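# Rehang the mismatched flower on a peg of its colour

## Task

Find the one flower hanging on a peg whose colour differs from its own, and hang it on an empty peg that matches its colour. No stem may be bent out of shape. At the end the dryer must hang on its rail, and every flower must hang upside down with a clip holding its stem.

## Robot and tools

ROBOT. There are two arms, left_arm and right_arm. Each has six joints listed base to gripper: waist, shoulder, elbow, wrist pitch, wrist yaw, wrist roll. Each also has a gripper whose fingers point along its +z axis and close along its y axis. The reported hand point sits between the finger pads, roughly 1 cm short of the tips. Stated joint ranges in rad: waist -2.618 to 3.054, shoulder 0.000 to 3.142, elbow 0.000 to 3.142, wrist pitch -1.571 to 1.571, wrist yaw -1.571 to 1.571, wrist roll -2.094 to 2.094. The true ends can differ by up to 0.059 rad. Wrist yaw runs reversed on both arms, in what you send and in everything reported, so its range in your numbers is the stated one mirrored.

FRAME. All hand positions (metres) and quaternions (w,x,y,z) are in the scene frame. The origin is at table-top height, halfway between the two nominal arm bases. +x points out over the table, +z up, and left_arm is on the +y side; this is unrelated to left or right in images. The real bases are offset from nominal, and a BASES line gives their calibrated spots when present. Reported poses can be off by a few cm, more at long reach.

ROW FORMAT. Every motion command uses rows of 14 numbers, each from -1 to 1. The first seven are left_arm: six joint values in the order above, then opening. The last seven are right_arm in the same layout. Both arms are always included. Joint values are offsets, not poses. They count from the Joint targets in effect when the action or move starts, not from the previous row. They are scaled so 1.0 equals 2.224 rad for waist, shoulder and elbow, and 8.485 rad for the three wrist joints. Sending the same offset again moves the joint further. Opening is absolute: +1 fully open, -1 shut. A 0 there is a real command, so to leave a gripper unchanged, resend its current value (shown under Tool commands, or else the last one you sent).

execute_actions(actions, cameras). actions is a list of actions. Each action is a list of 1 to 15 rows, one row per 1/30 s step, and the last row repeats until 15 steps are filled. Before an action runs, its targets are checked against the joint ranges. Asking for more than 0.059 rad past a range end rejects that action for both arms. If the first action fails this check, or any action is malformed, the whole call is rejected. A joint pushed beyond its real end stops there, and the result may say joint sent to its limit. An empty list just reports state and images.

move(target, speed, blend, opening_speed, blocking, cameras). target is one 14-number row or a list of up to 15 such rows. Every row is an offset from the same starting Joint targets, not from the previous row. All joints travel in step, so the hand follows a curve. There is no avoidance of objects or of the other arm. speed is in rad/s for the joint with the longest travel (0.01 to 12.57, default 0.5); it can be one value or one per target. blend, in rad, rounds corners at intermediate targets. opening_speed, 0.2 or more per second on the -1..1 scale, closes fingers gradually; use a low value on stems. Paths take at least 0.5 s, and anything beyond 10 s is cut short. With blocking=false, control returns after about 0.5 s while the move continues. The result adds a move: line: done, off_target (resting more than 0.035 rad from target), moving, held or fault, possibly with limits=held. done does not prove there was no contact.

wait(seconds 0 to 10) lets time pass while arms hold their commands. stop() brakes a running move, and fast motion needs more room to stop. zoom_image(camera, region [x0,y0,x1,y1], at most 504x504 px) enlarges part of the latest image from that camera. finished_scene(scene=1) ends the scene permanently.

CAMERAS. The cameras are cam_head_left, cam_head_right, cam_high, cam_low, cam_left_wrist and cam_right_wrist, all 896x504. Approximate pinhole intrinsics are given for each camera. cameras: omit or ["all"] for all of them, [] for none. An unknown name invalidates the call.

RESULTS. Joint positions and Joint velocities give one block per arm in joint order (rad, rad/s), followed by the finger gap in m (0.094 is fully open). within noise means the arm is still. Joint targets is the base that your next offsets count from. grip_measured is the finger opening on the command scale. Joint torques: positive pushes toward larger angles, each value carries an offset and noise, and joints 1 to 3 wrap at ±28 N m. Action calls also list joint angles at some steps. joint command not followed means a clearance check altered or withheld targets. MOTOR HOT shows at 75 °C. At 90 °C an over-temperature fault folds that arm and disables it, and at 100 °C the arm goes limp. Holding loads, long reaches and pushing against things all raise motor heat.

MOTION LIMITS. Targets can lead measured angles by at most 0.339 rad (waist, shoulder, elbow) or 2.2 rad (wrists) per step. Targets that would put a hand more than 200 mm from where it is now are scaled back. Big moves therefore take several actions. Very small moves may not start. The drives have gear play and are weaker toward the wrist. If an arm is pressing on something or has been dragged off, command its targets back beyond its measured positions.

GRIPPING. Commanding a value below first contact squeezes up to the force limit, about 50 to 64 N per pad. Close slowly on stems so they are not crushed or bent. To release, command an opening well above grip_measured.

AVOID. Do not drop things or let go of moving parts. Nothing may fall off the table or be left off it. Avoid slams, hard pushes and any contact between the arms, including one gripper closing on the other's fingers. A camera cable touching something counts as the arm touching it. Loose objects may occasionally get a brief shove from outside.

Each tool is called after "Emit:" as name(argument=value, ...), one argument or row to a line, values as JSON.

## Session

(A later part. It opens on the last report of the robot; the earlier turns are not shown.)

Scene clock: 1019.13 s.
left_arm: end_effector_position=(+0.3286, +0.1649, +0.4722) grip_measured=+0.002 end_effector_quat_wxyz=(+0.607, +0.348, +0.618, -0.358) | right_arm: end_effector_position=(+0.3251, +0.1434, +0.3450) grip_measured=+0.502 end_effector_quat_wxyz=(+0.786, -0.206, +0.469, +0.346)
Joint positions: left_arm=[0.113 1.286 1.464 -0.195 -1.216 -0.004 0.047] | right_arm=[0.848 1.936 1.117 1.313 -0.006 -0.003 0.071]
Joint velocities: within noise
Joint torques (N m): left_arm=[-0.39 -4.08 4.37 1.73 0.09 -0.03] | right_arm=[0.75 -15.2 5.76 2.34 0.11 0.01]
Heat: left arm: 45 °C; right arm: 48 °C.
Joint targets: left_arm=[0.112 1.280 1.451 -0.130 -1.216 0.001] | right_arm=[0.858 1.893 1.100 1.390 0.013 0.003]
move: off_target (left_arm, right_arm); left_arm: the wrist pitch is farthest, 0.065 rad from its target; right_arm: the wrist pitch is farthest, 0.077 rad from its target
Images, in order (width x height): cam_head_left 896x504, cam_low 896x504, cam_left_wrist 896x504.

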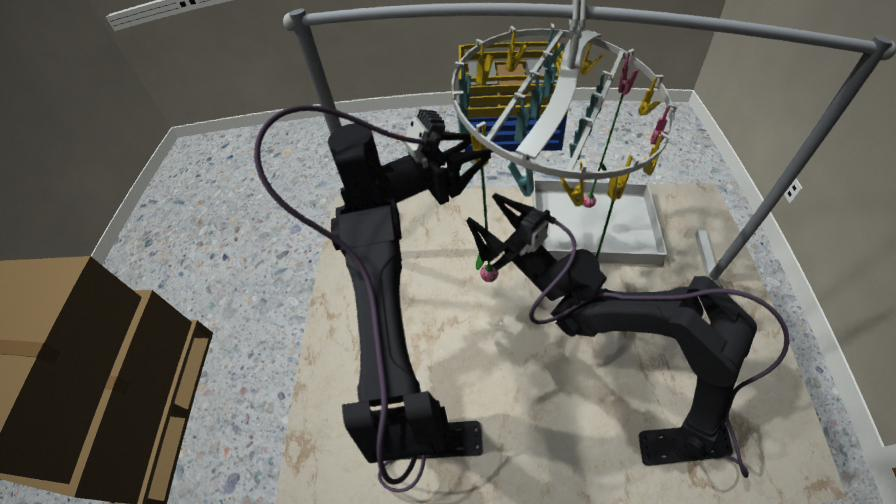

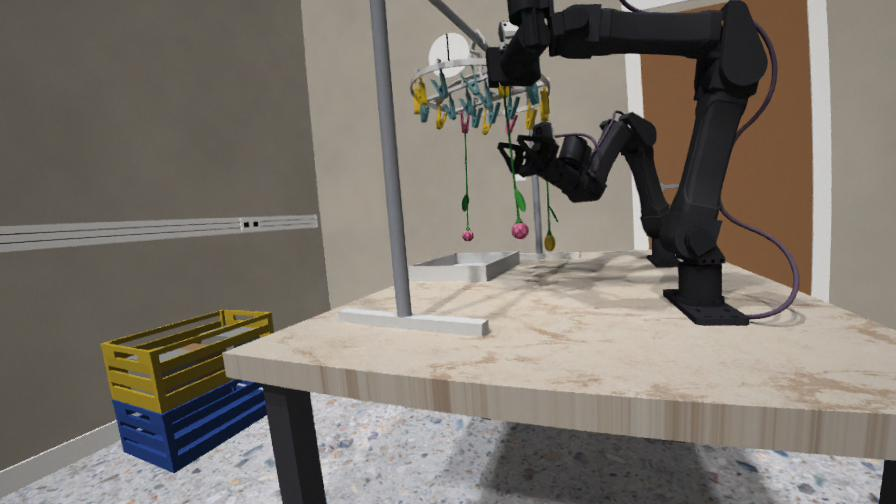

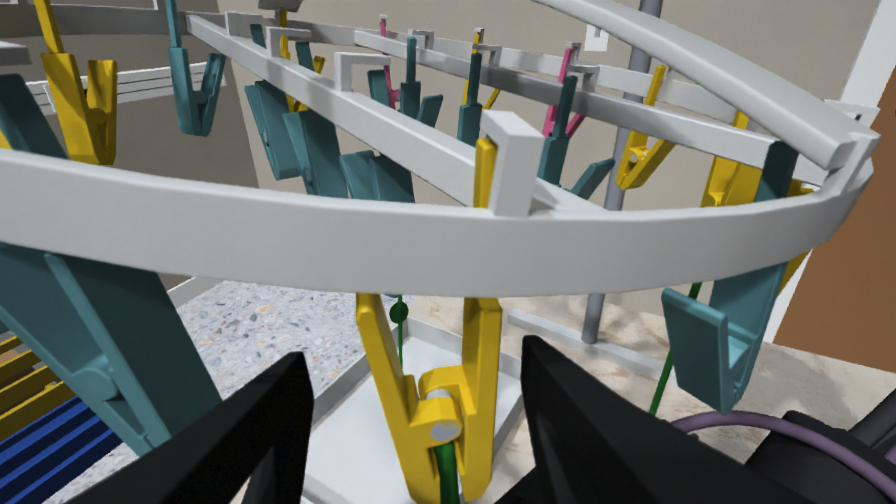

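Emit:
move(
  target=[-0.004, -0.0157, -0.0036, 0.0009, 0.0011, 0, 0.0, 0, 0, 0, 0, 0, 0, 0.5],
  speed=0.1,
  cameras=["cam_left_wrist"],
)

Emit:
zoom_image(
  camera="cam_left_wrist",
  region=[280, 160, 580, 504],
)

Scene clock: 1059.33 s.
left_arm: end_effector_position=(+0.3260, +0.1650, +0.4746) grip_measured=+0.002 end_effector_quat_wxyz=(+0.613, +0.349, +0.615, -0.352) | right_arm: end_effector_position=(+0.3251, +0.1434, +0.3450) grip_measured=+0.502 end_effector_quat_wxyz=(+0.786, -0.206, +0.469, +0.346)
Joint positions: left_arm=[0.113 1.272 1.457 -0.186 -1.206 -0.004 0.047] | right_arm=[0.848 1.936 1.117 1.313 -0.006 -0.003 0.071]
Joint velocities: within noise
Joint torques (N m): left_arm=[-0.62 -5.94 4.14 1.76 0.01 0.01] | right_arm=[0.75 -15.21 5.75 2.33 0.11 0.01]
Heat: left arm: 36 °C; right arm: 50 °C.
Joint targets: left_arm=[0.103 1.245 1.443 -0.122 -1.206 0.001] | right_arm=[0.858 1.893 1.100 1.390 0.013 0.003]
move: off_target (left_arm, right_arm); left_arm: the wrist pitch is farthest, 0.064 rad from its target; right_arm: the wrist pitch is farthest, 0.077 rad from its target
Images, in order (width x height): cam_left_wrist 896x504.

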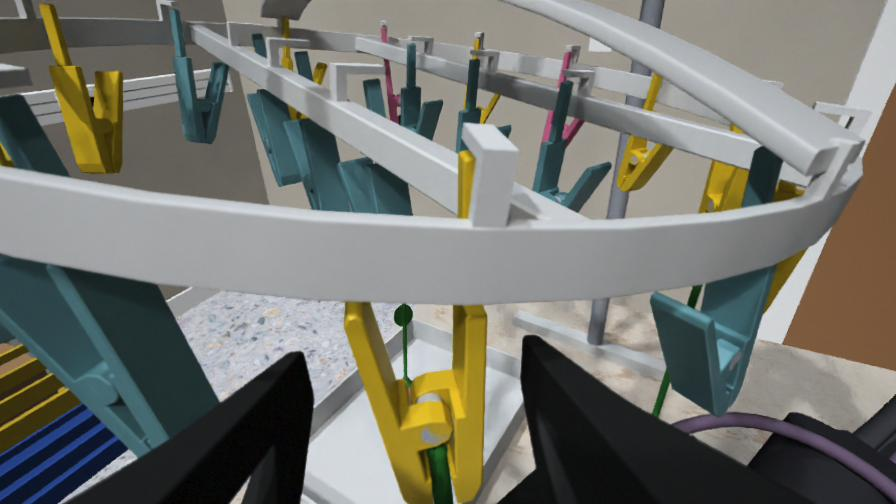

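Scaled by 1.465 from the camera's 896x504 image, which has a finer 1280x720 frame.

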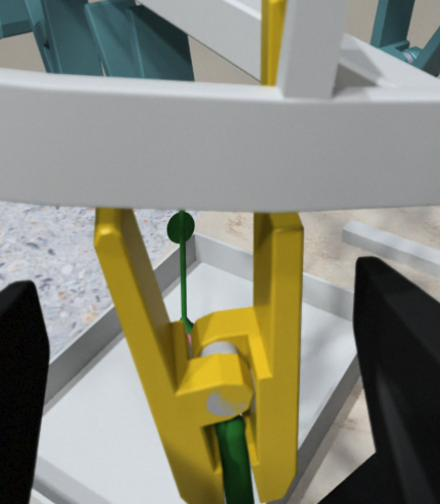

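Emit:
move(
  target=[-0.006, -0.0025, 0, 0, 0, 0, 0.0, 0, 0, 0, 0, 0, 0, 0.5],
  speed=0.1,
  cameras=["cam_left_wrist", "cam_right_wrist"],
)

Scene clock: 1102.47 s.
left_arm: end_effector_position=(+0.3226, +0.1597, +0.4759) grip_measured=+0.002 end_effector_quat_wxyz=(+0.612, +0.355, +0.611, -0.356) | right_arm: end_effector_position=(+0.3251, +0.1434, +0.3450) grip_measured=+0.502 end_effector_quat_wxyz=(+0.786, -0.206, +0.469, +0.346)
Joint positions: left_arm=[0.097 1.268 1.457 -0.186 -1.206 -0.004 0.047] | right_arm=[0.848 1.936 1.117 1.313 -0.006 -0.003 0.071]
Joint velocities: within noise
Joint torques (N m): left_arm=[-0.65 -5.94 4.4 1.75 0.07 0] | right_arm=[0.75 -15.21 5.76 2.33 0.11 0.01]
Heat: left arm: 36 °C; right arm: 52 °C.
Joint targets: left_arm=[0.090 1.239 1.443 -0.122 -1.206 0.001] | right_arm=[0.858 1.893 1.100 1.390 0.013 0.003]
move: off_target (left_arm, right_arm); left_arm: the wrist pitch is farthest, 0.064 rad from its target; right_arm: the wrist pitch is farthest, 0.077 rad from its target
Images, in order (width x height): cam_left_wrist 896x504, cam_right_wrist 896x504.

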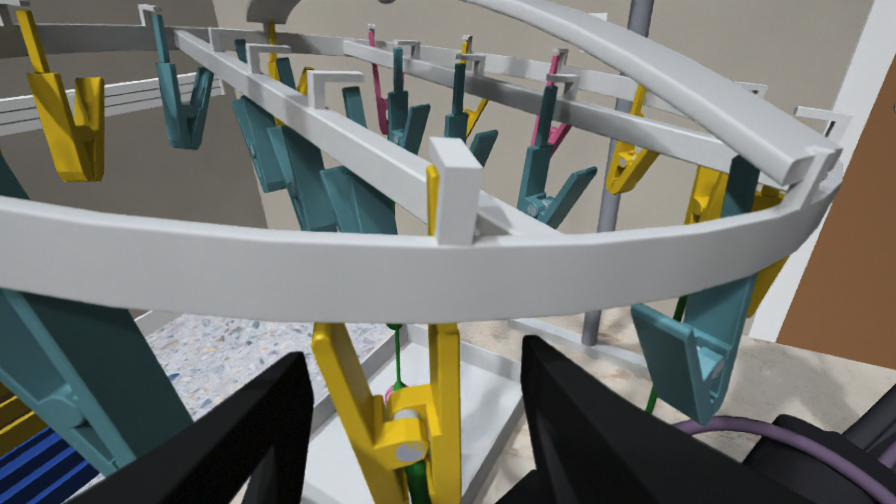

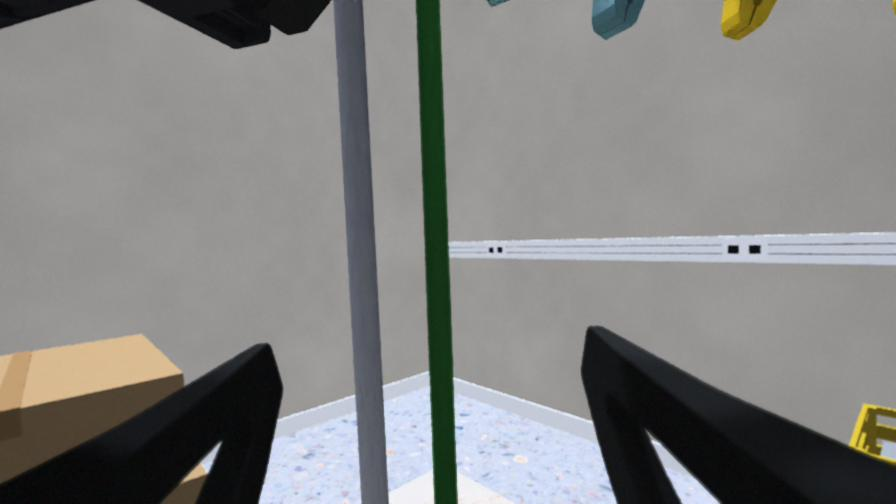

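Emit:
move(
  target=[0, 0, 0, 0, 0, 0, 0.0, 0, 0, 0, 0, 0, 0, -0.92],
  opening_speed=0.25,
  cameras=["cam_left_wrist", "cam_right_wrist"],
)

Scene clock: 1126.93 s.
left_arm: end_effector_position=(+0.3226, +0.1597, +0.4759) grip_measured=+0.002 end_effector_quat_wxyz=(+0.612, +0.355, +0.611, -0.356) | right_arm: end_effector_position=(+0.3262, +0.1421, +0.3454) grip_measured=-0.890 end_effector_quat_wxyz=(+0.787, -0.205, +0.469, +0.345)
Joint positions: left_arm=[0.097 1.268 1.457 -0.186 -1.206 -0.004 0.047] | right_arm=[0.845 1.936 1.117 1.315 -0.006 -0.003 0.005]
Joint velocities: within noise
Joint torques (N m): left_arm=[-0.47 -6.06 4.29 1.75 -0.01 -0.07] | right_arm=[0.65 -15.21 5.75 2.33 0.11 0.01]
Heat: left arm: 35 °C; right arm: 53 °C.
Joint targets: left_arm=[0.090 1.239 1.443 -0.122 -1.206 0.001] | right_arm=[0.858 1.893 1.100 1.390 0.013 0.003]
move: off_target (left_arm, right_arm); left_arm: the wrist pitch is farthest, 0.064 rad from its target; right_arm: the wrist pitch is farthest, 0.075 rad from its target
Images, in order (width x height): cam_left_wrist 896x504, cam_right_wrist 896x504.

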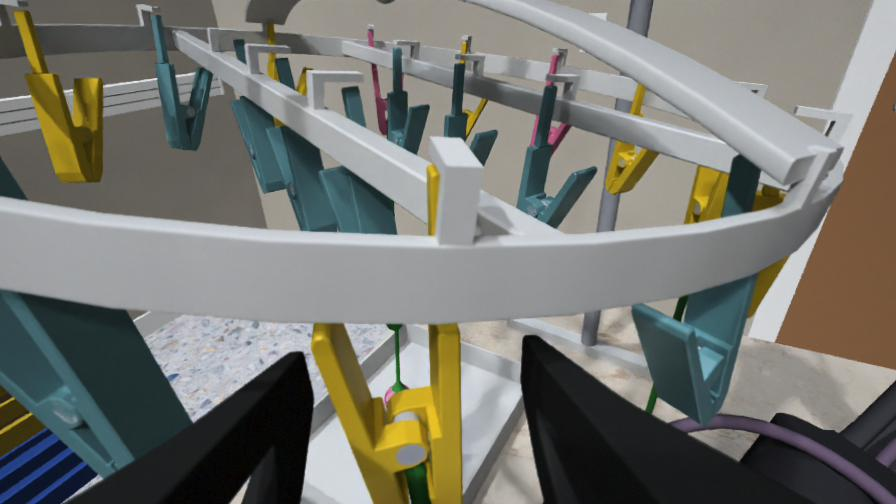

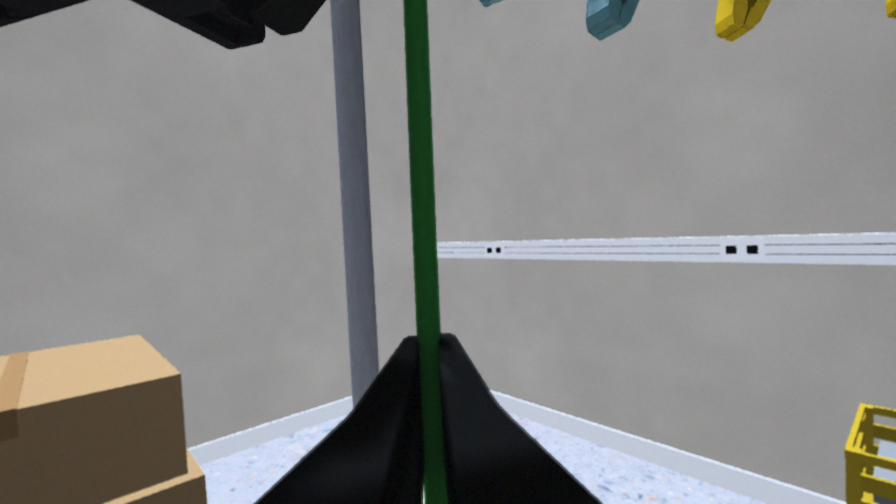

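Emit:
zoom_image(
  camera="cam_right_wrist",
  region=[330, 270, 550, 504],
)

Emit:
zoom_image(
  camera="cam_left_wrist",
  region=[250, 280, 570, 504],
)

Scaled by 2.154 from the camera's 896x504 image, which has a finer 1280x720 frame.

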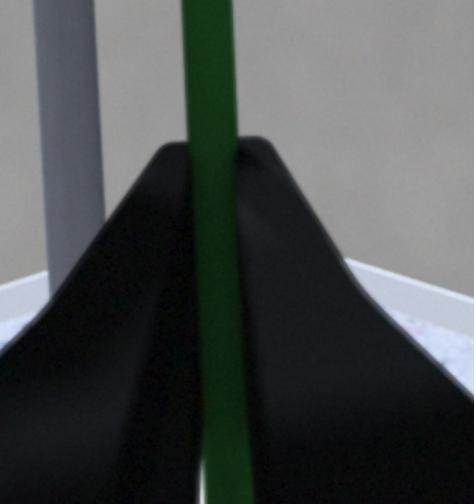

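Scaled by 1.575 from the camera's 896x504 image, which has a finer 1280x720 frame.

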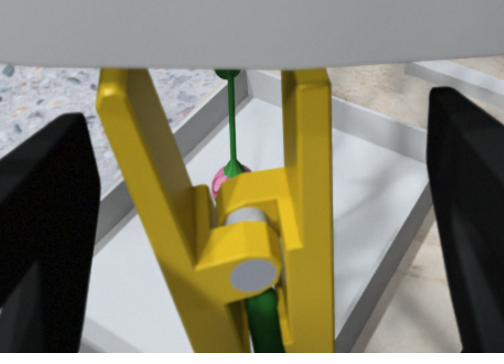

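Emit:
move(
  target=[0, 0, 0, 0, 0, 0, -0.5, 0, 0, 0, 0, 0, 0, -0.92],
  opening_speed=0.2,
  cameras=["cam_left_wrist", "cam_right_wrist", "cam_head_left"],
)

Scene clock: 1152.37 s.
left_arm: end_effector_position=(+0.3236, +0.1619, +0.4761) grip_measured=-0.494 end_effector_quat_wxyz=(+0.613, +0.353, +0.612, -0.353) | right_arm: end_effector_position=(+0.3261, +0.1420, +0.3457) grip_measured=-0.891 end_effector_quat_wxyz=(+0.787, -0.205, +0.469, +0.345)
Joint positions: left_arm=[0.104 1.268 1.457 -0.184 -1.205 -0.004 0.024] | right_arm=[0.845 1.936 1.117 1.316 -0.006 -0.003 0.005]
Joint velocities: within noise
Joint torques (N m): left_arm=[-0.54 -6.17 4.31 1.75 0.02 -0.01] | right_arm=[0.75 -15.21 5.75 2.31 0.11 0.01]
Heat: left arm: 35 °C; right arm: 54 °C.
Joint targets: left_arm=[0.090 1.239 1.443 -0.122 -1.206 0.001] | right_arm=[0.858 1.893 1.100 1.390 0.013 0.003]
move: off_target (left_arm, right_arm); left_arm: the wrist pitch is farthest, 0.062 rad from its target; right_arm: the wrist pitch is farthest, 0.074 rad from its target
Images, in order (width x height): cam_head_left 896x504, cam_left_wrist 896x504, cam_right_wrist 896x504.

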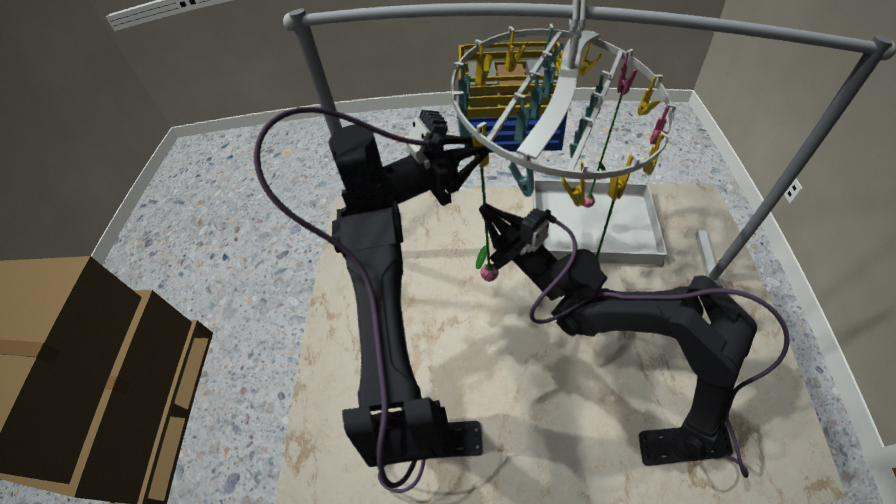

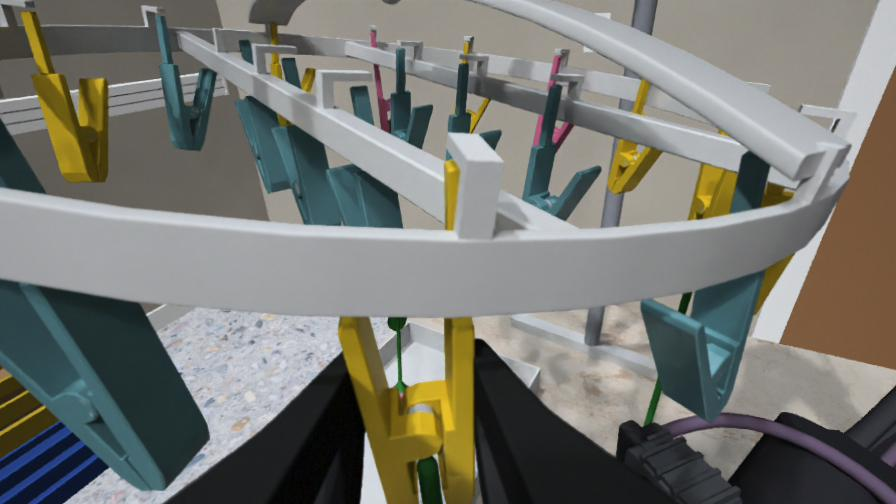

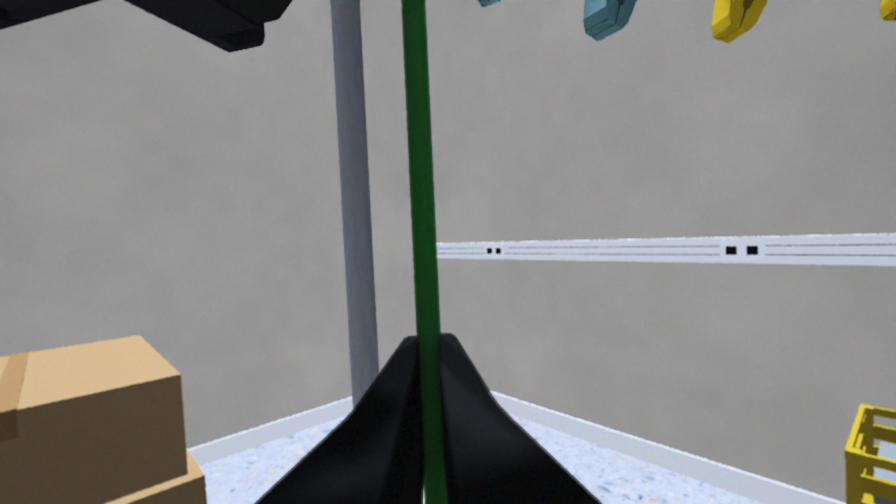

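Emit:
move(
  target=[0, 0, 0, 0, 0, 0, -0.64, 0, 0, 0, 0, 0, 0, -0.92],
  opening_speed=0.2,
  cameras=["cam_left_wrist", "cam_right_wrist", "cam_low"],
)

Scene clock: 1157.03 s.
left_arm: end_effector_position=(+0.3234, +0.1614, +0.4761) grip_measured=-0.557 end_effector_quat_wxyz=(+0.613, +0.353, +0.612, -0.353) | right_arm: end_effector_position=(+0.3261, +0.1420, +0.3457) grip_measured=-0.891 end_effector_quat_wxyz=(+0.787, -0.205, +0.469, +0.345)
Joint positions: left_arm=[0.102 1.268 1.457 -0.184 -1.205 -0.004 0.021] | right_arm=[0.845 1.936 1.117 1.316 -0.006 -0.003 0.005]
Joint velocities: within noise
Joint torques (N m): left_arm=[-0.7 -6.02 4.11 1.68 0.05 0.01] | right_arm=[0.76 -15.21 5.75 2.31 0.11 0.01]
Heat: left arm: 35 °C; right arm: 54 °C.
Joint targets: left_arm=[0.090 1.239 1.443 -0.122 -1.206 0.001] | right_arm=[0.858 1.893 1.100 1.390 0.013 0.003]
move: off_target (left_arm, right_arm); left_arm: the wrist pitch is farthest, 0.062 rad from its target; right_arm: the wrist pitch is farthest, 0.074 rad from its target
Images, in order (width x height): cam_low 896x504, cam_left_wrist 896x504, cam_right_wrist 896x504.

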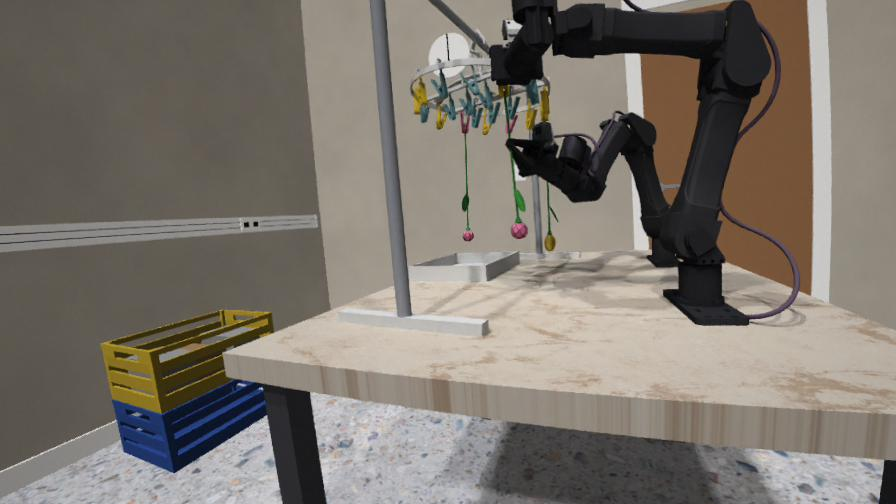

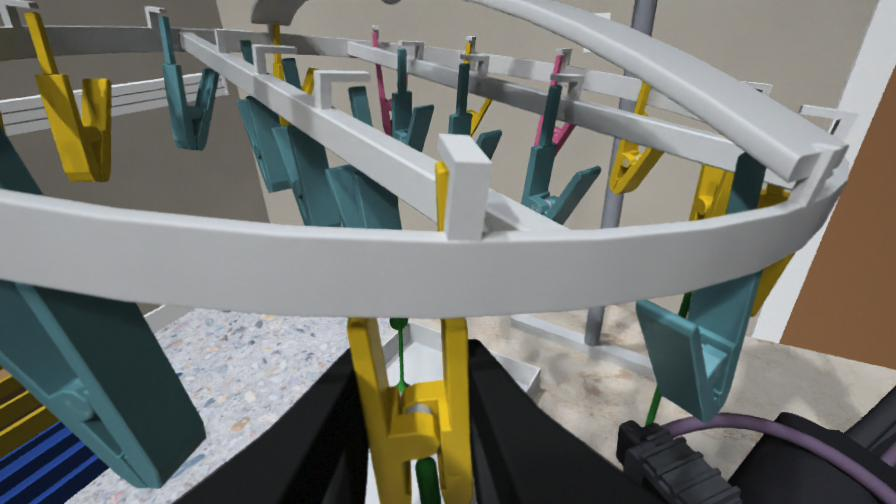

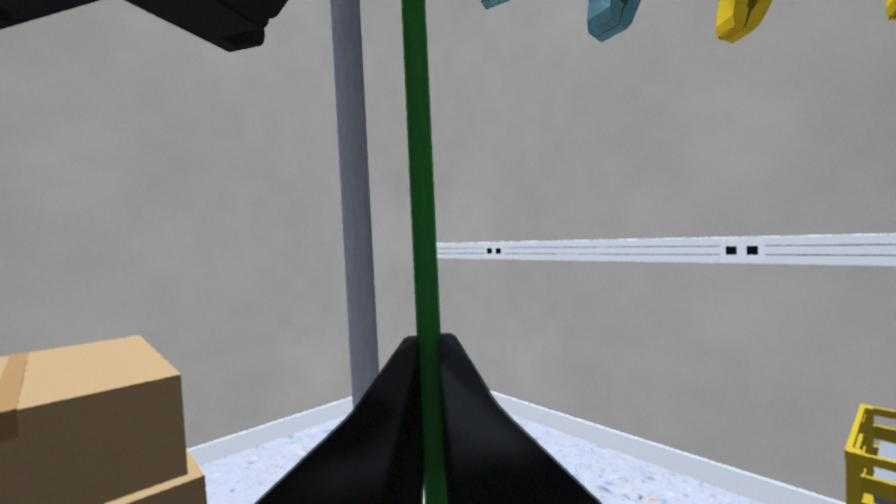

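Emit:
zoom_image(
  camera="cam_left_wrist",
  region=[320, 300, 520, 504],
)

Emit:
zoom_image(
  camera="cam_low",
  region=[440, 40, 600, 200],
)

Scaled by 2.471 from the camera's 896x504 image, which has a finer 1280x720 frame.

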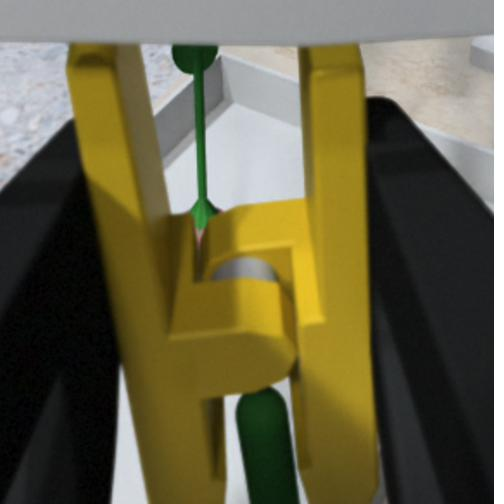

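Scaled by 3.150 from the camera's 896x504 image, which has a finer 1280x720 frame.

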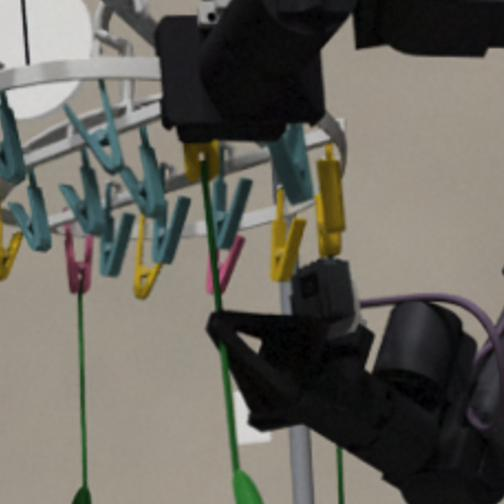

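Emit:
move(
  target=[
    [0, 0, 0, 0, 0, 0, -0.64, 0, 0.0166, 0, 0, 0, 0, -0.92],
    [0, 0, 0, 0, 0, 0, -0.64, 0, 0.0295, -0.0074, 0.0053, 0, 0, -0.92],
  ],
  speed=0.08,
  cameras=["cam_left_wrist", "cam_right_wrist", "cam_low"],
)

Scene clock: 1200.30 s.
left_arm: end_effector_position=(+0.3234, +0.1614, +0.4761) grip_measured=-0.557 end_effector_quat_wxyz=(+0.613, +0.353, +0.612, -0.353) | right_arm: end_effector_position=(+0.3260, +0.1418, +0.3350) grip_measured=-0.891 end_effector_quat_wxyz=(+0.787, -0.205, +0.469, +0.345)
Joint positions: left_arm=[0.102 1.268 1.457 -0.184 -1.205 -0.004 0.021] | right_arm=[0.845 1.958 1.099 1.355 -0.006 -0.003 0.005]
Joint velocities: within noise
Joint torques (N m): left_arm=[-0.62 -6 4.22 1.72 0.04 -0.02] | right_arm=[0.76 -11 5.67 2.37 0.11 0.01]
Heat: left arm: 34 °C; right arm: 55 °C.
Joint targets: left_arm=[0.090 1.239 1.443 -0.122 -1.206 0.001] | right_arm=[0.858 1.958 1.083 1.435 0.013 0.003]
move: off_target (left_arm, right_arm); left_arm: the wrist pitch is farthest, 0.062 rad from its target; right_arm: the wrist pitch is farthest, 0.080 rad from its target
Images, in order (width x height): cam_low 896x504, cam_left_wrist 896x504, cam_right_wrist 896x504.

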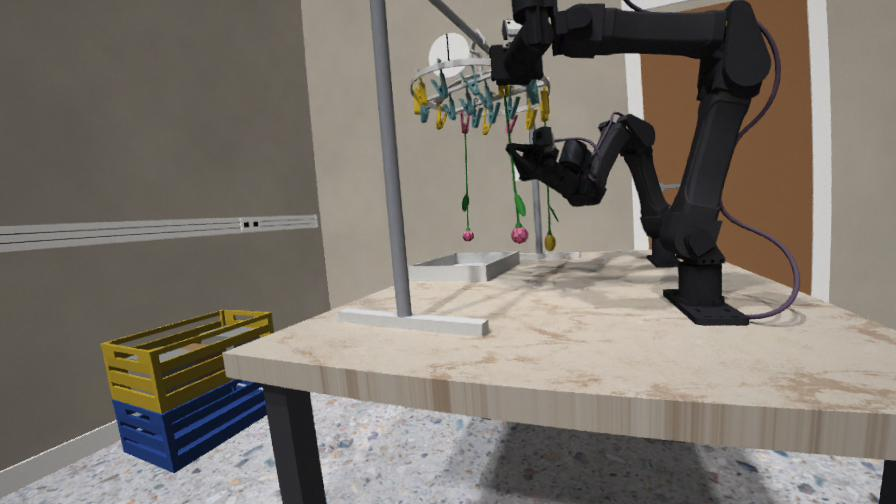

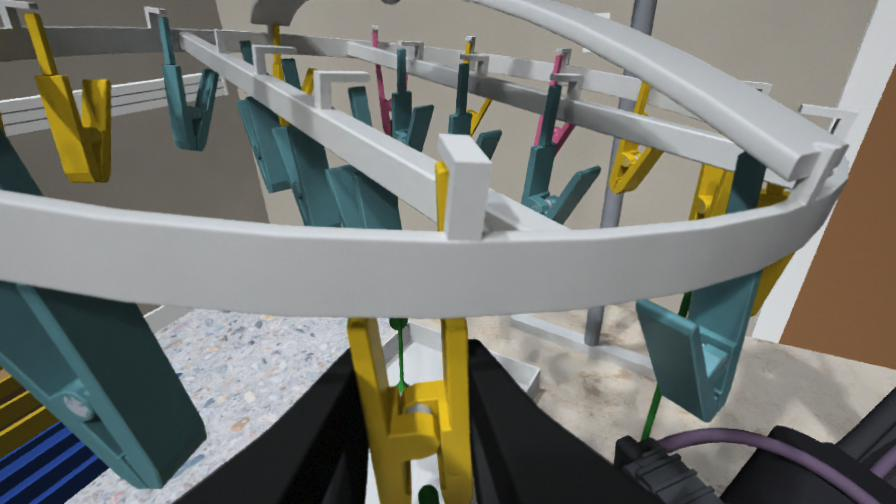

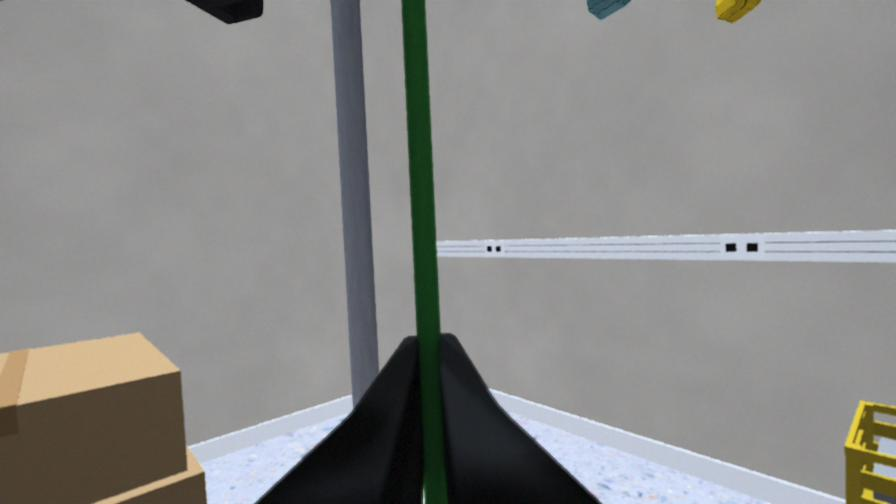

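Emit:
move(
  target=[
    [0, 0, 0, 0, 0, 0, -0.64, 0, 0.0328, -0.0166, 0.0131, 0, 0, -0.92],
    [0, 0, 0, 0, 0, 0, 0.15, 0, 0.0328, -0.0166, 0.0131, 0, 0, -0.92],
  ],
  speed=0.1,
  opening_speed=0.4,
  cameras=["cam_left_wrist", "cam_right_wrist", "cam_low", "cam_head_left"],
)

Scene clock: 1300.00 s.
left_arm: end_effector_position=(+0.3234, +0.1614, +0.4761) grip_measured=+0.148 end_effector_quat_wxyz=(+0.613, +0.353, +0.612, -0.353) | right_arm: end_effector_position=(+0.3271, +0.1430, +0.3030) grip_measured=-0.891 end_effector_quat_wxyz=(+0.784, -0.207, +0.474, +0.343)
Joint positions: left_arm=[0.102 1.268 1.457 -0.184 -1.205 -0.004 0.054] | right_arm=[0.845 2.03 1.062 1.451 -0.006 -0.003 0.005]
Joint velocities: within noise
Joint torques (N m): left_arm=[-0.59 -5.96 4.21 1.73 0.03 -0.01] | right_arm=[0.75 -11.25 5.31 2.53 0.11 0.01]
Heat: left arm: 35 °C; right arm: 45 °C.
Joint targets: left_arm=[0.090 1.239 1.443 -0.122 -1.206 0.001] | right_arm=[0.858 2.031 1.046 1.546 0.013 0.003]
move: off_target (left_arm, right_arm); target 2's new numbers were sent with left_arm's wrist pitch 0.062 rad from that target; left_arm: the wrist pitch is farthest, 0.062 rad from its target; right_arm: the wrist pitch is farthest, 0.095 rad from its target
Images, in order (width x height): cam_head_left 896x504, cam_low 896x504, cam_left_wrist 896x504, cam_right_wrist 896x504.

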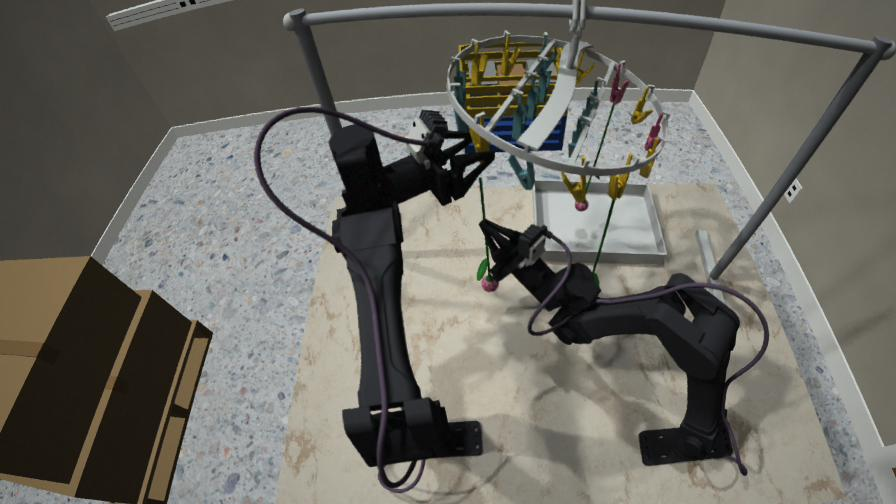

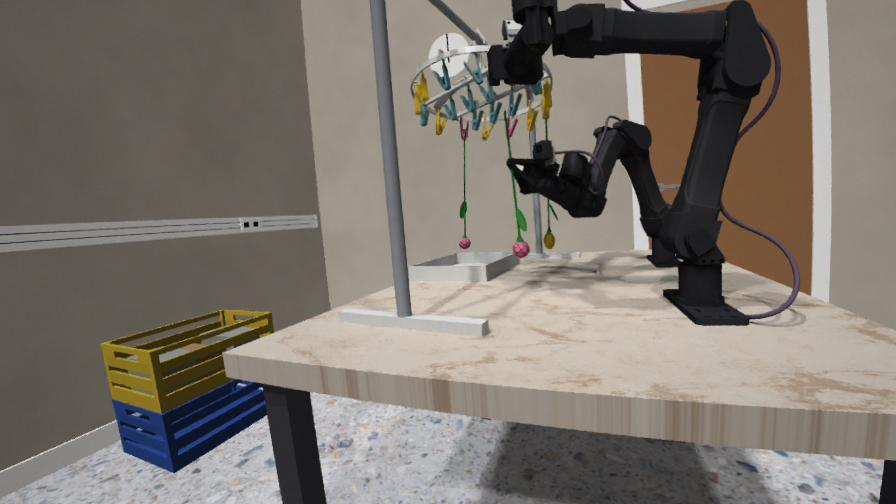

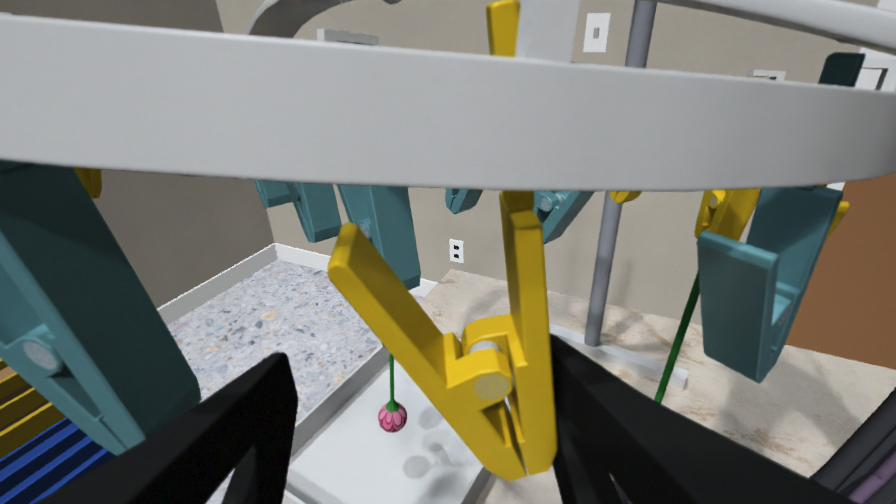

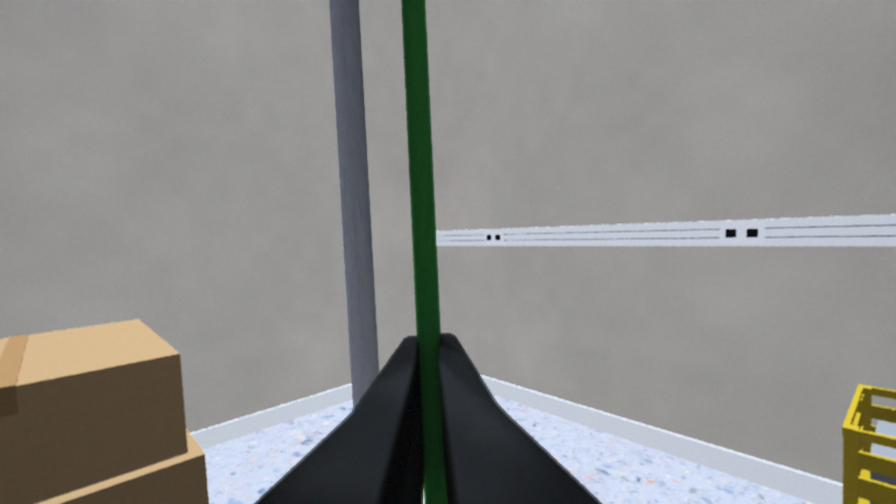

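Emit:
wait(
  seconds=0.3,
  cameras=["cam_left_wrist", "cam_high"],
)

Scene clock: 1306.83 s.
left_arm: end_effector_position=(+0.3234, +0.1614, +0.4761) grip_measured=+0.148 end_effector_quat_wxyz=(+0.613, +0.353, +0.612, -0.353) | right_arm: end_effector_position=(+0.3271, +0.1430, +0.3030) grip_measured=-0.891 end_effector_quat_wxyz=(+0.784, -0.207, +0.474, +0.343)
Joint positions: left_arm=[0.102 1.268 1.457 -0.184 -1.205 -0.004 0.054] | right_arm=[0.845 2.03 1.062 1.451 -0.006 -0.003 0.005]
Joint velocities: within noise
Joint torques (N m): left_arm=[-0.75 -5.96 4.37 1.74 0.05 -0.02] | right_arm=[0.75 -11.23 5.31 2.53 0.11 0.01]
Heat: left arm: 36 °C; right arm: 44 °C.
Joint targets: left_arm=[0.090 1.239 1.443 -0.122 -1.206 0.001] | right_arm=[0.858 2.031 1.046 1.546 0.013 0.003]
Tool commands: left_gripper/opening=+0.15 right_gripper/opening=-0.92
wait: 0.30 s; at rest from the start
Images, in order (width x height): cam_high 896x504, cam_left_wrist 896x504.

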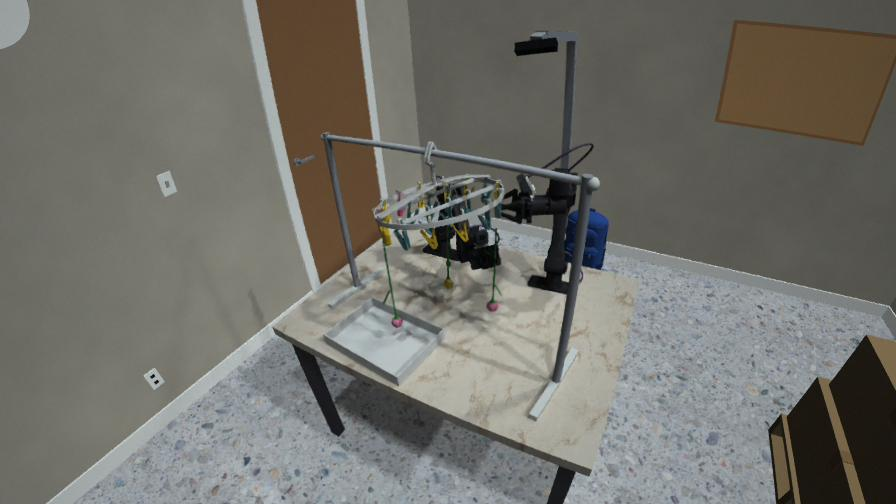

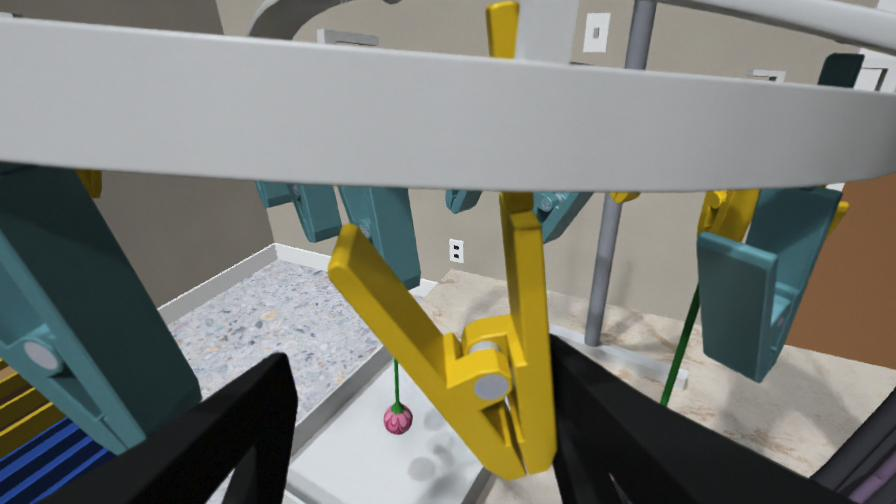

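Emit:
move(
  target=[0.1183, -0.022, -0.0139, 0, -0.0296, 0, 0.15, 0, 0, 0, 0, 0, 0, -0.92],
  speed=0.12,
  cameras=["cam_left_wrist", "cam_high", "cam_head_right"],
)

Scene clock: 1333.47 s.
left_arm: end_effector_position=(+0.2952, +0.2150, +0.4785) grip_measured=+0.148 end_effector_quat_wxyz=(+0.621, +0.355, +0.610, -0.341) | right_arm: end_effector_position=(+0.3271, +0.1430, +0.3030) grip_measured=-0.891 end_effector_quat_wxyz=(+0.784, -0.207, +0.474, +0.343)
Joint positions: left_arm=[0.354 1.217 1.426 -0.18 -1.44 -0.004 0.054] | right_arm=[0.845 2.03 1.062 1.451 -0.006 -0.003 0.005]
Joint velocities: within noise
Joint torques (N m): left_arm=[0.46 -5.11 3.92 1.53 -0.14 -0.02] | right_arm=[0.75 -11.23 5.31 2.53 0.11 0.01]
Heat: left arm: 36 °C; right arm: 45 °C.
Joint targets: left_arm=[0.353 1.190 1.412 -0.122 -1.457 0.001] | right_arm=[0.858 2.031 1.046 1.546 0.013 0.003]
move: off_target (left_arm, right_arm); left_arm: the wrist pitch is farthest, 0.058 rad from its target; right_arm: the wrist pitch is farthest, 0.095 rad from its target
Images, in order (width x height): cam_head_right 896x504, cam_high 896x504, cam_left_wrist 896x504.

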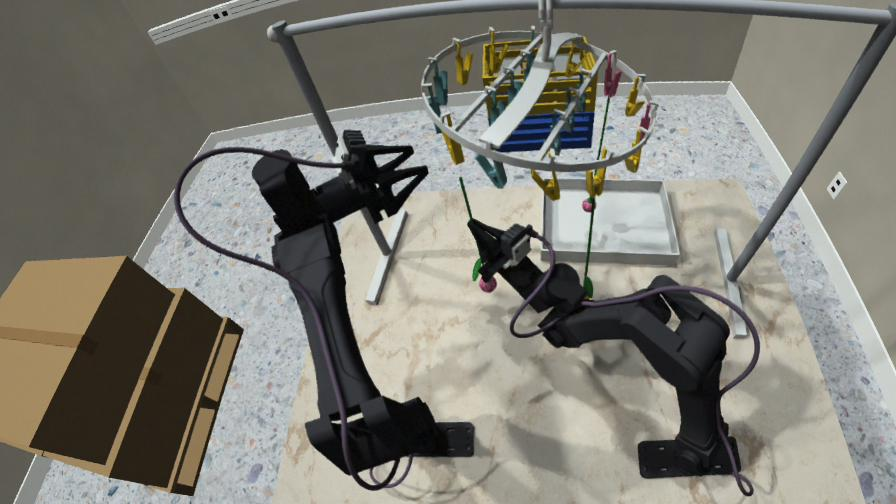

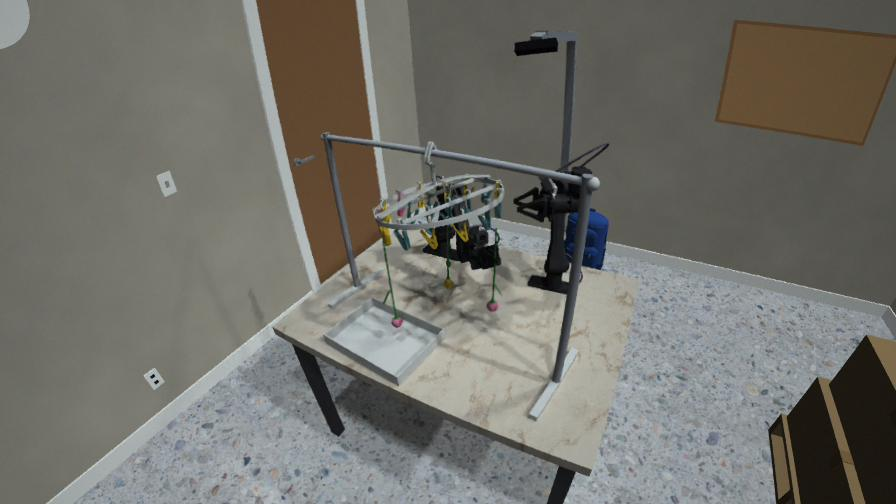

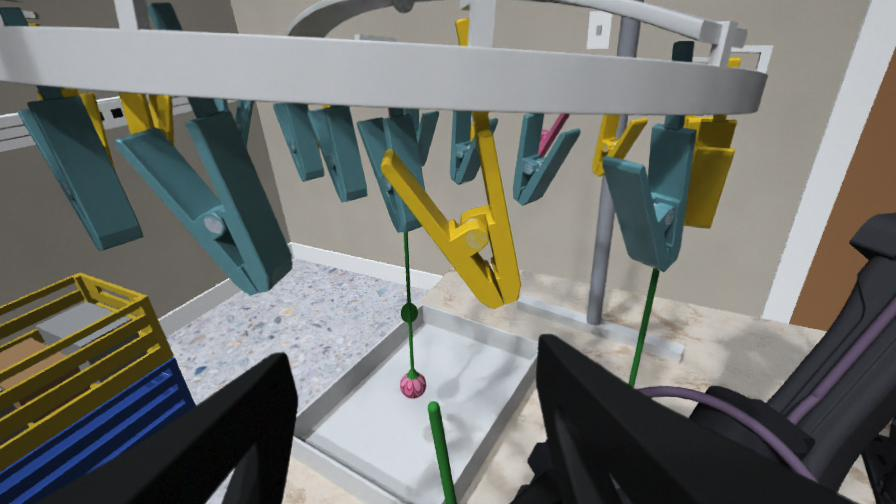

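Emit:
zoom_image(
  camera="cam_high",
  region=[360, 140, 620, 320],
)

Emit:
zoom_image(
  camera="cam_head_right",
  region=[330, 120, 610, 320],
)

Scaled by 1.938 from the camera's 896x504 image, which has a finer 1280x720 frame.

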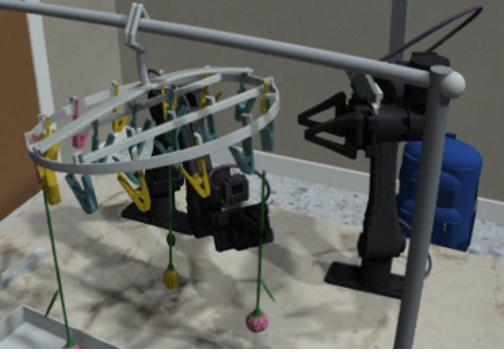

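Scaled by 1.800 from the camera's 896x504 image, which has a finer 1280x720 frame.

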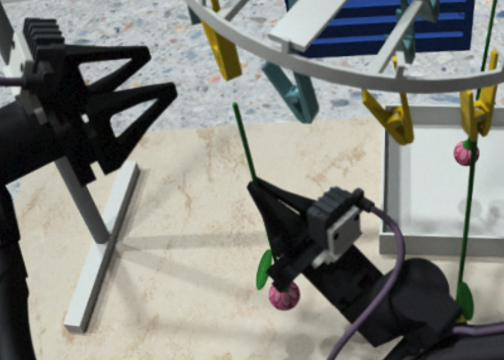

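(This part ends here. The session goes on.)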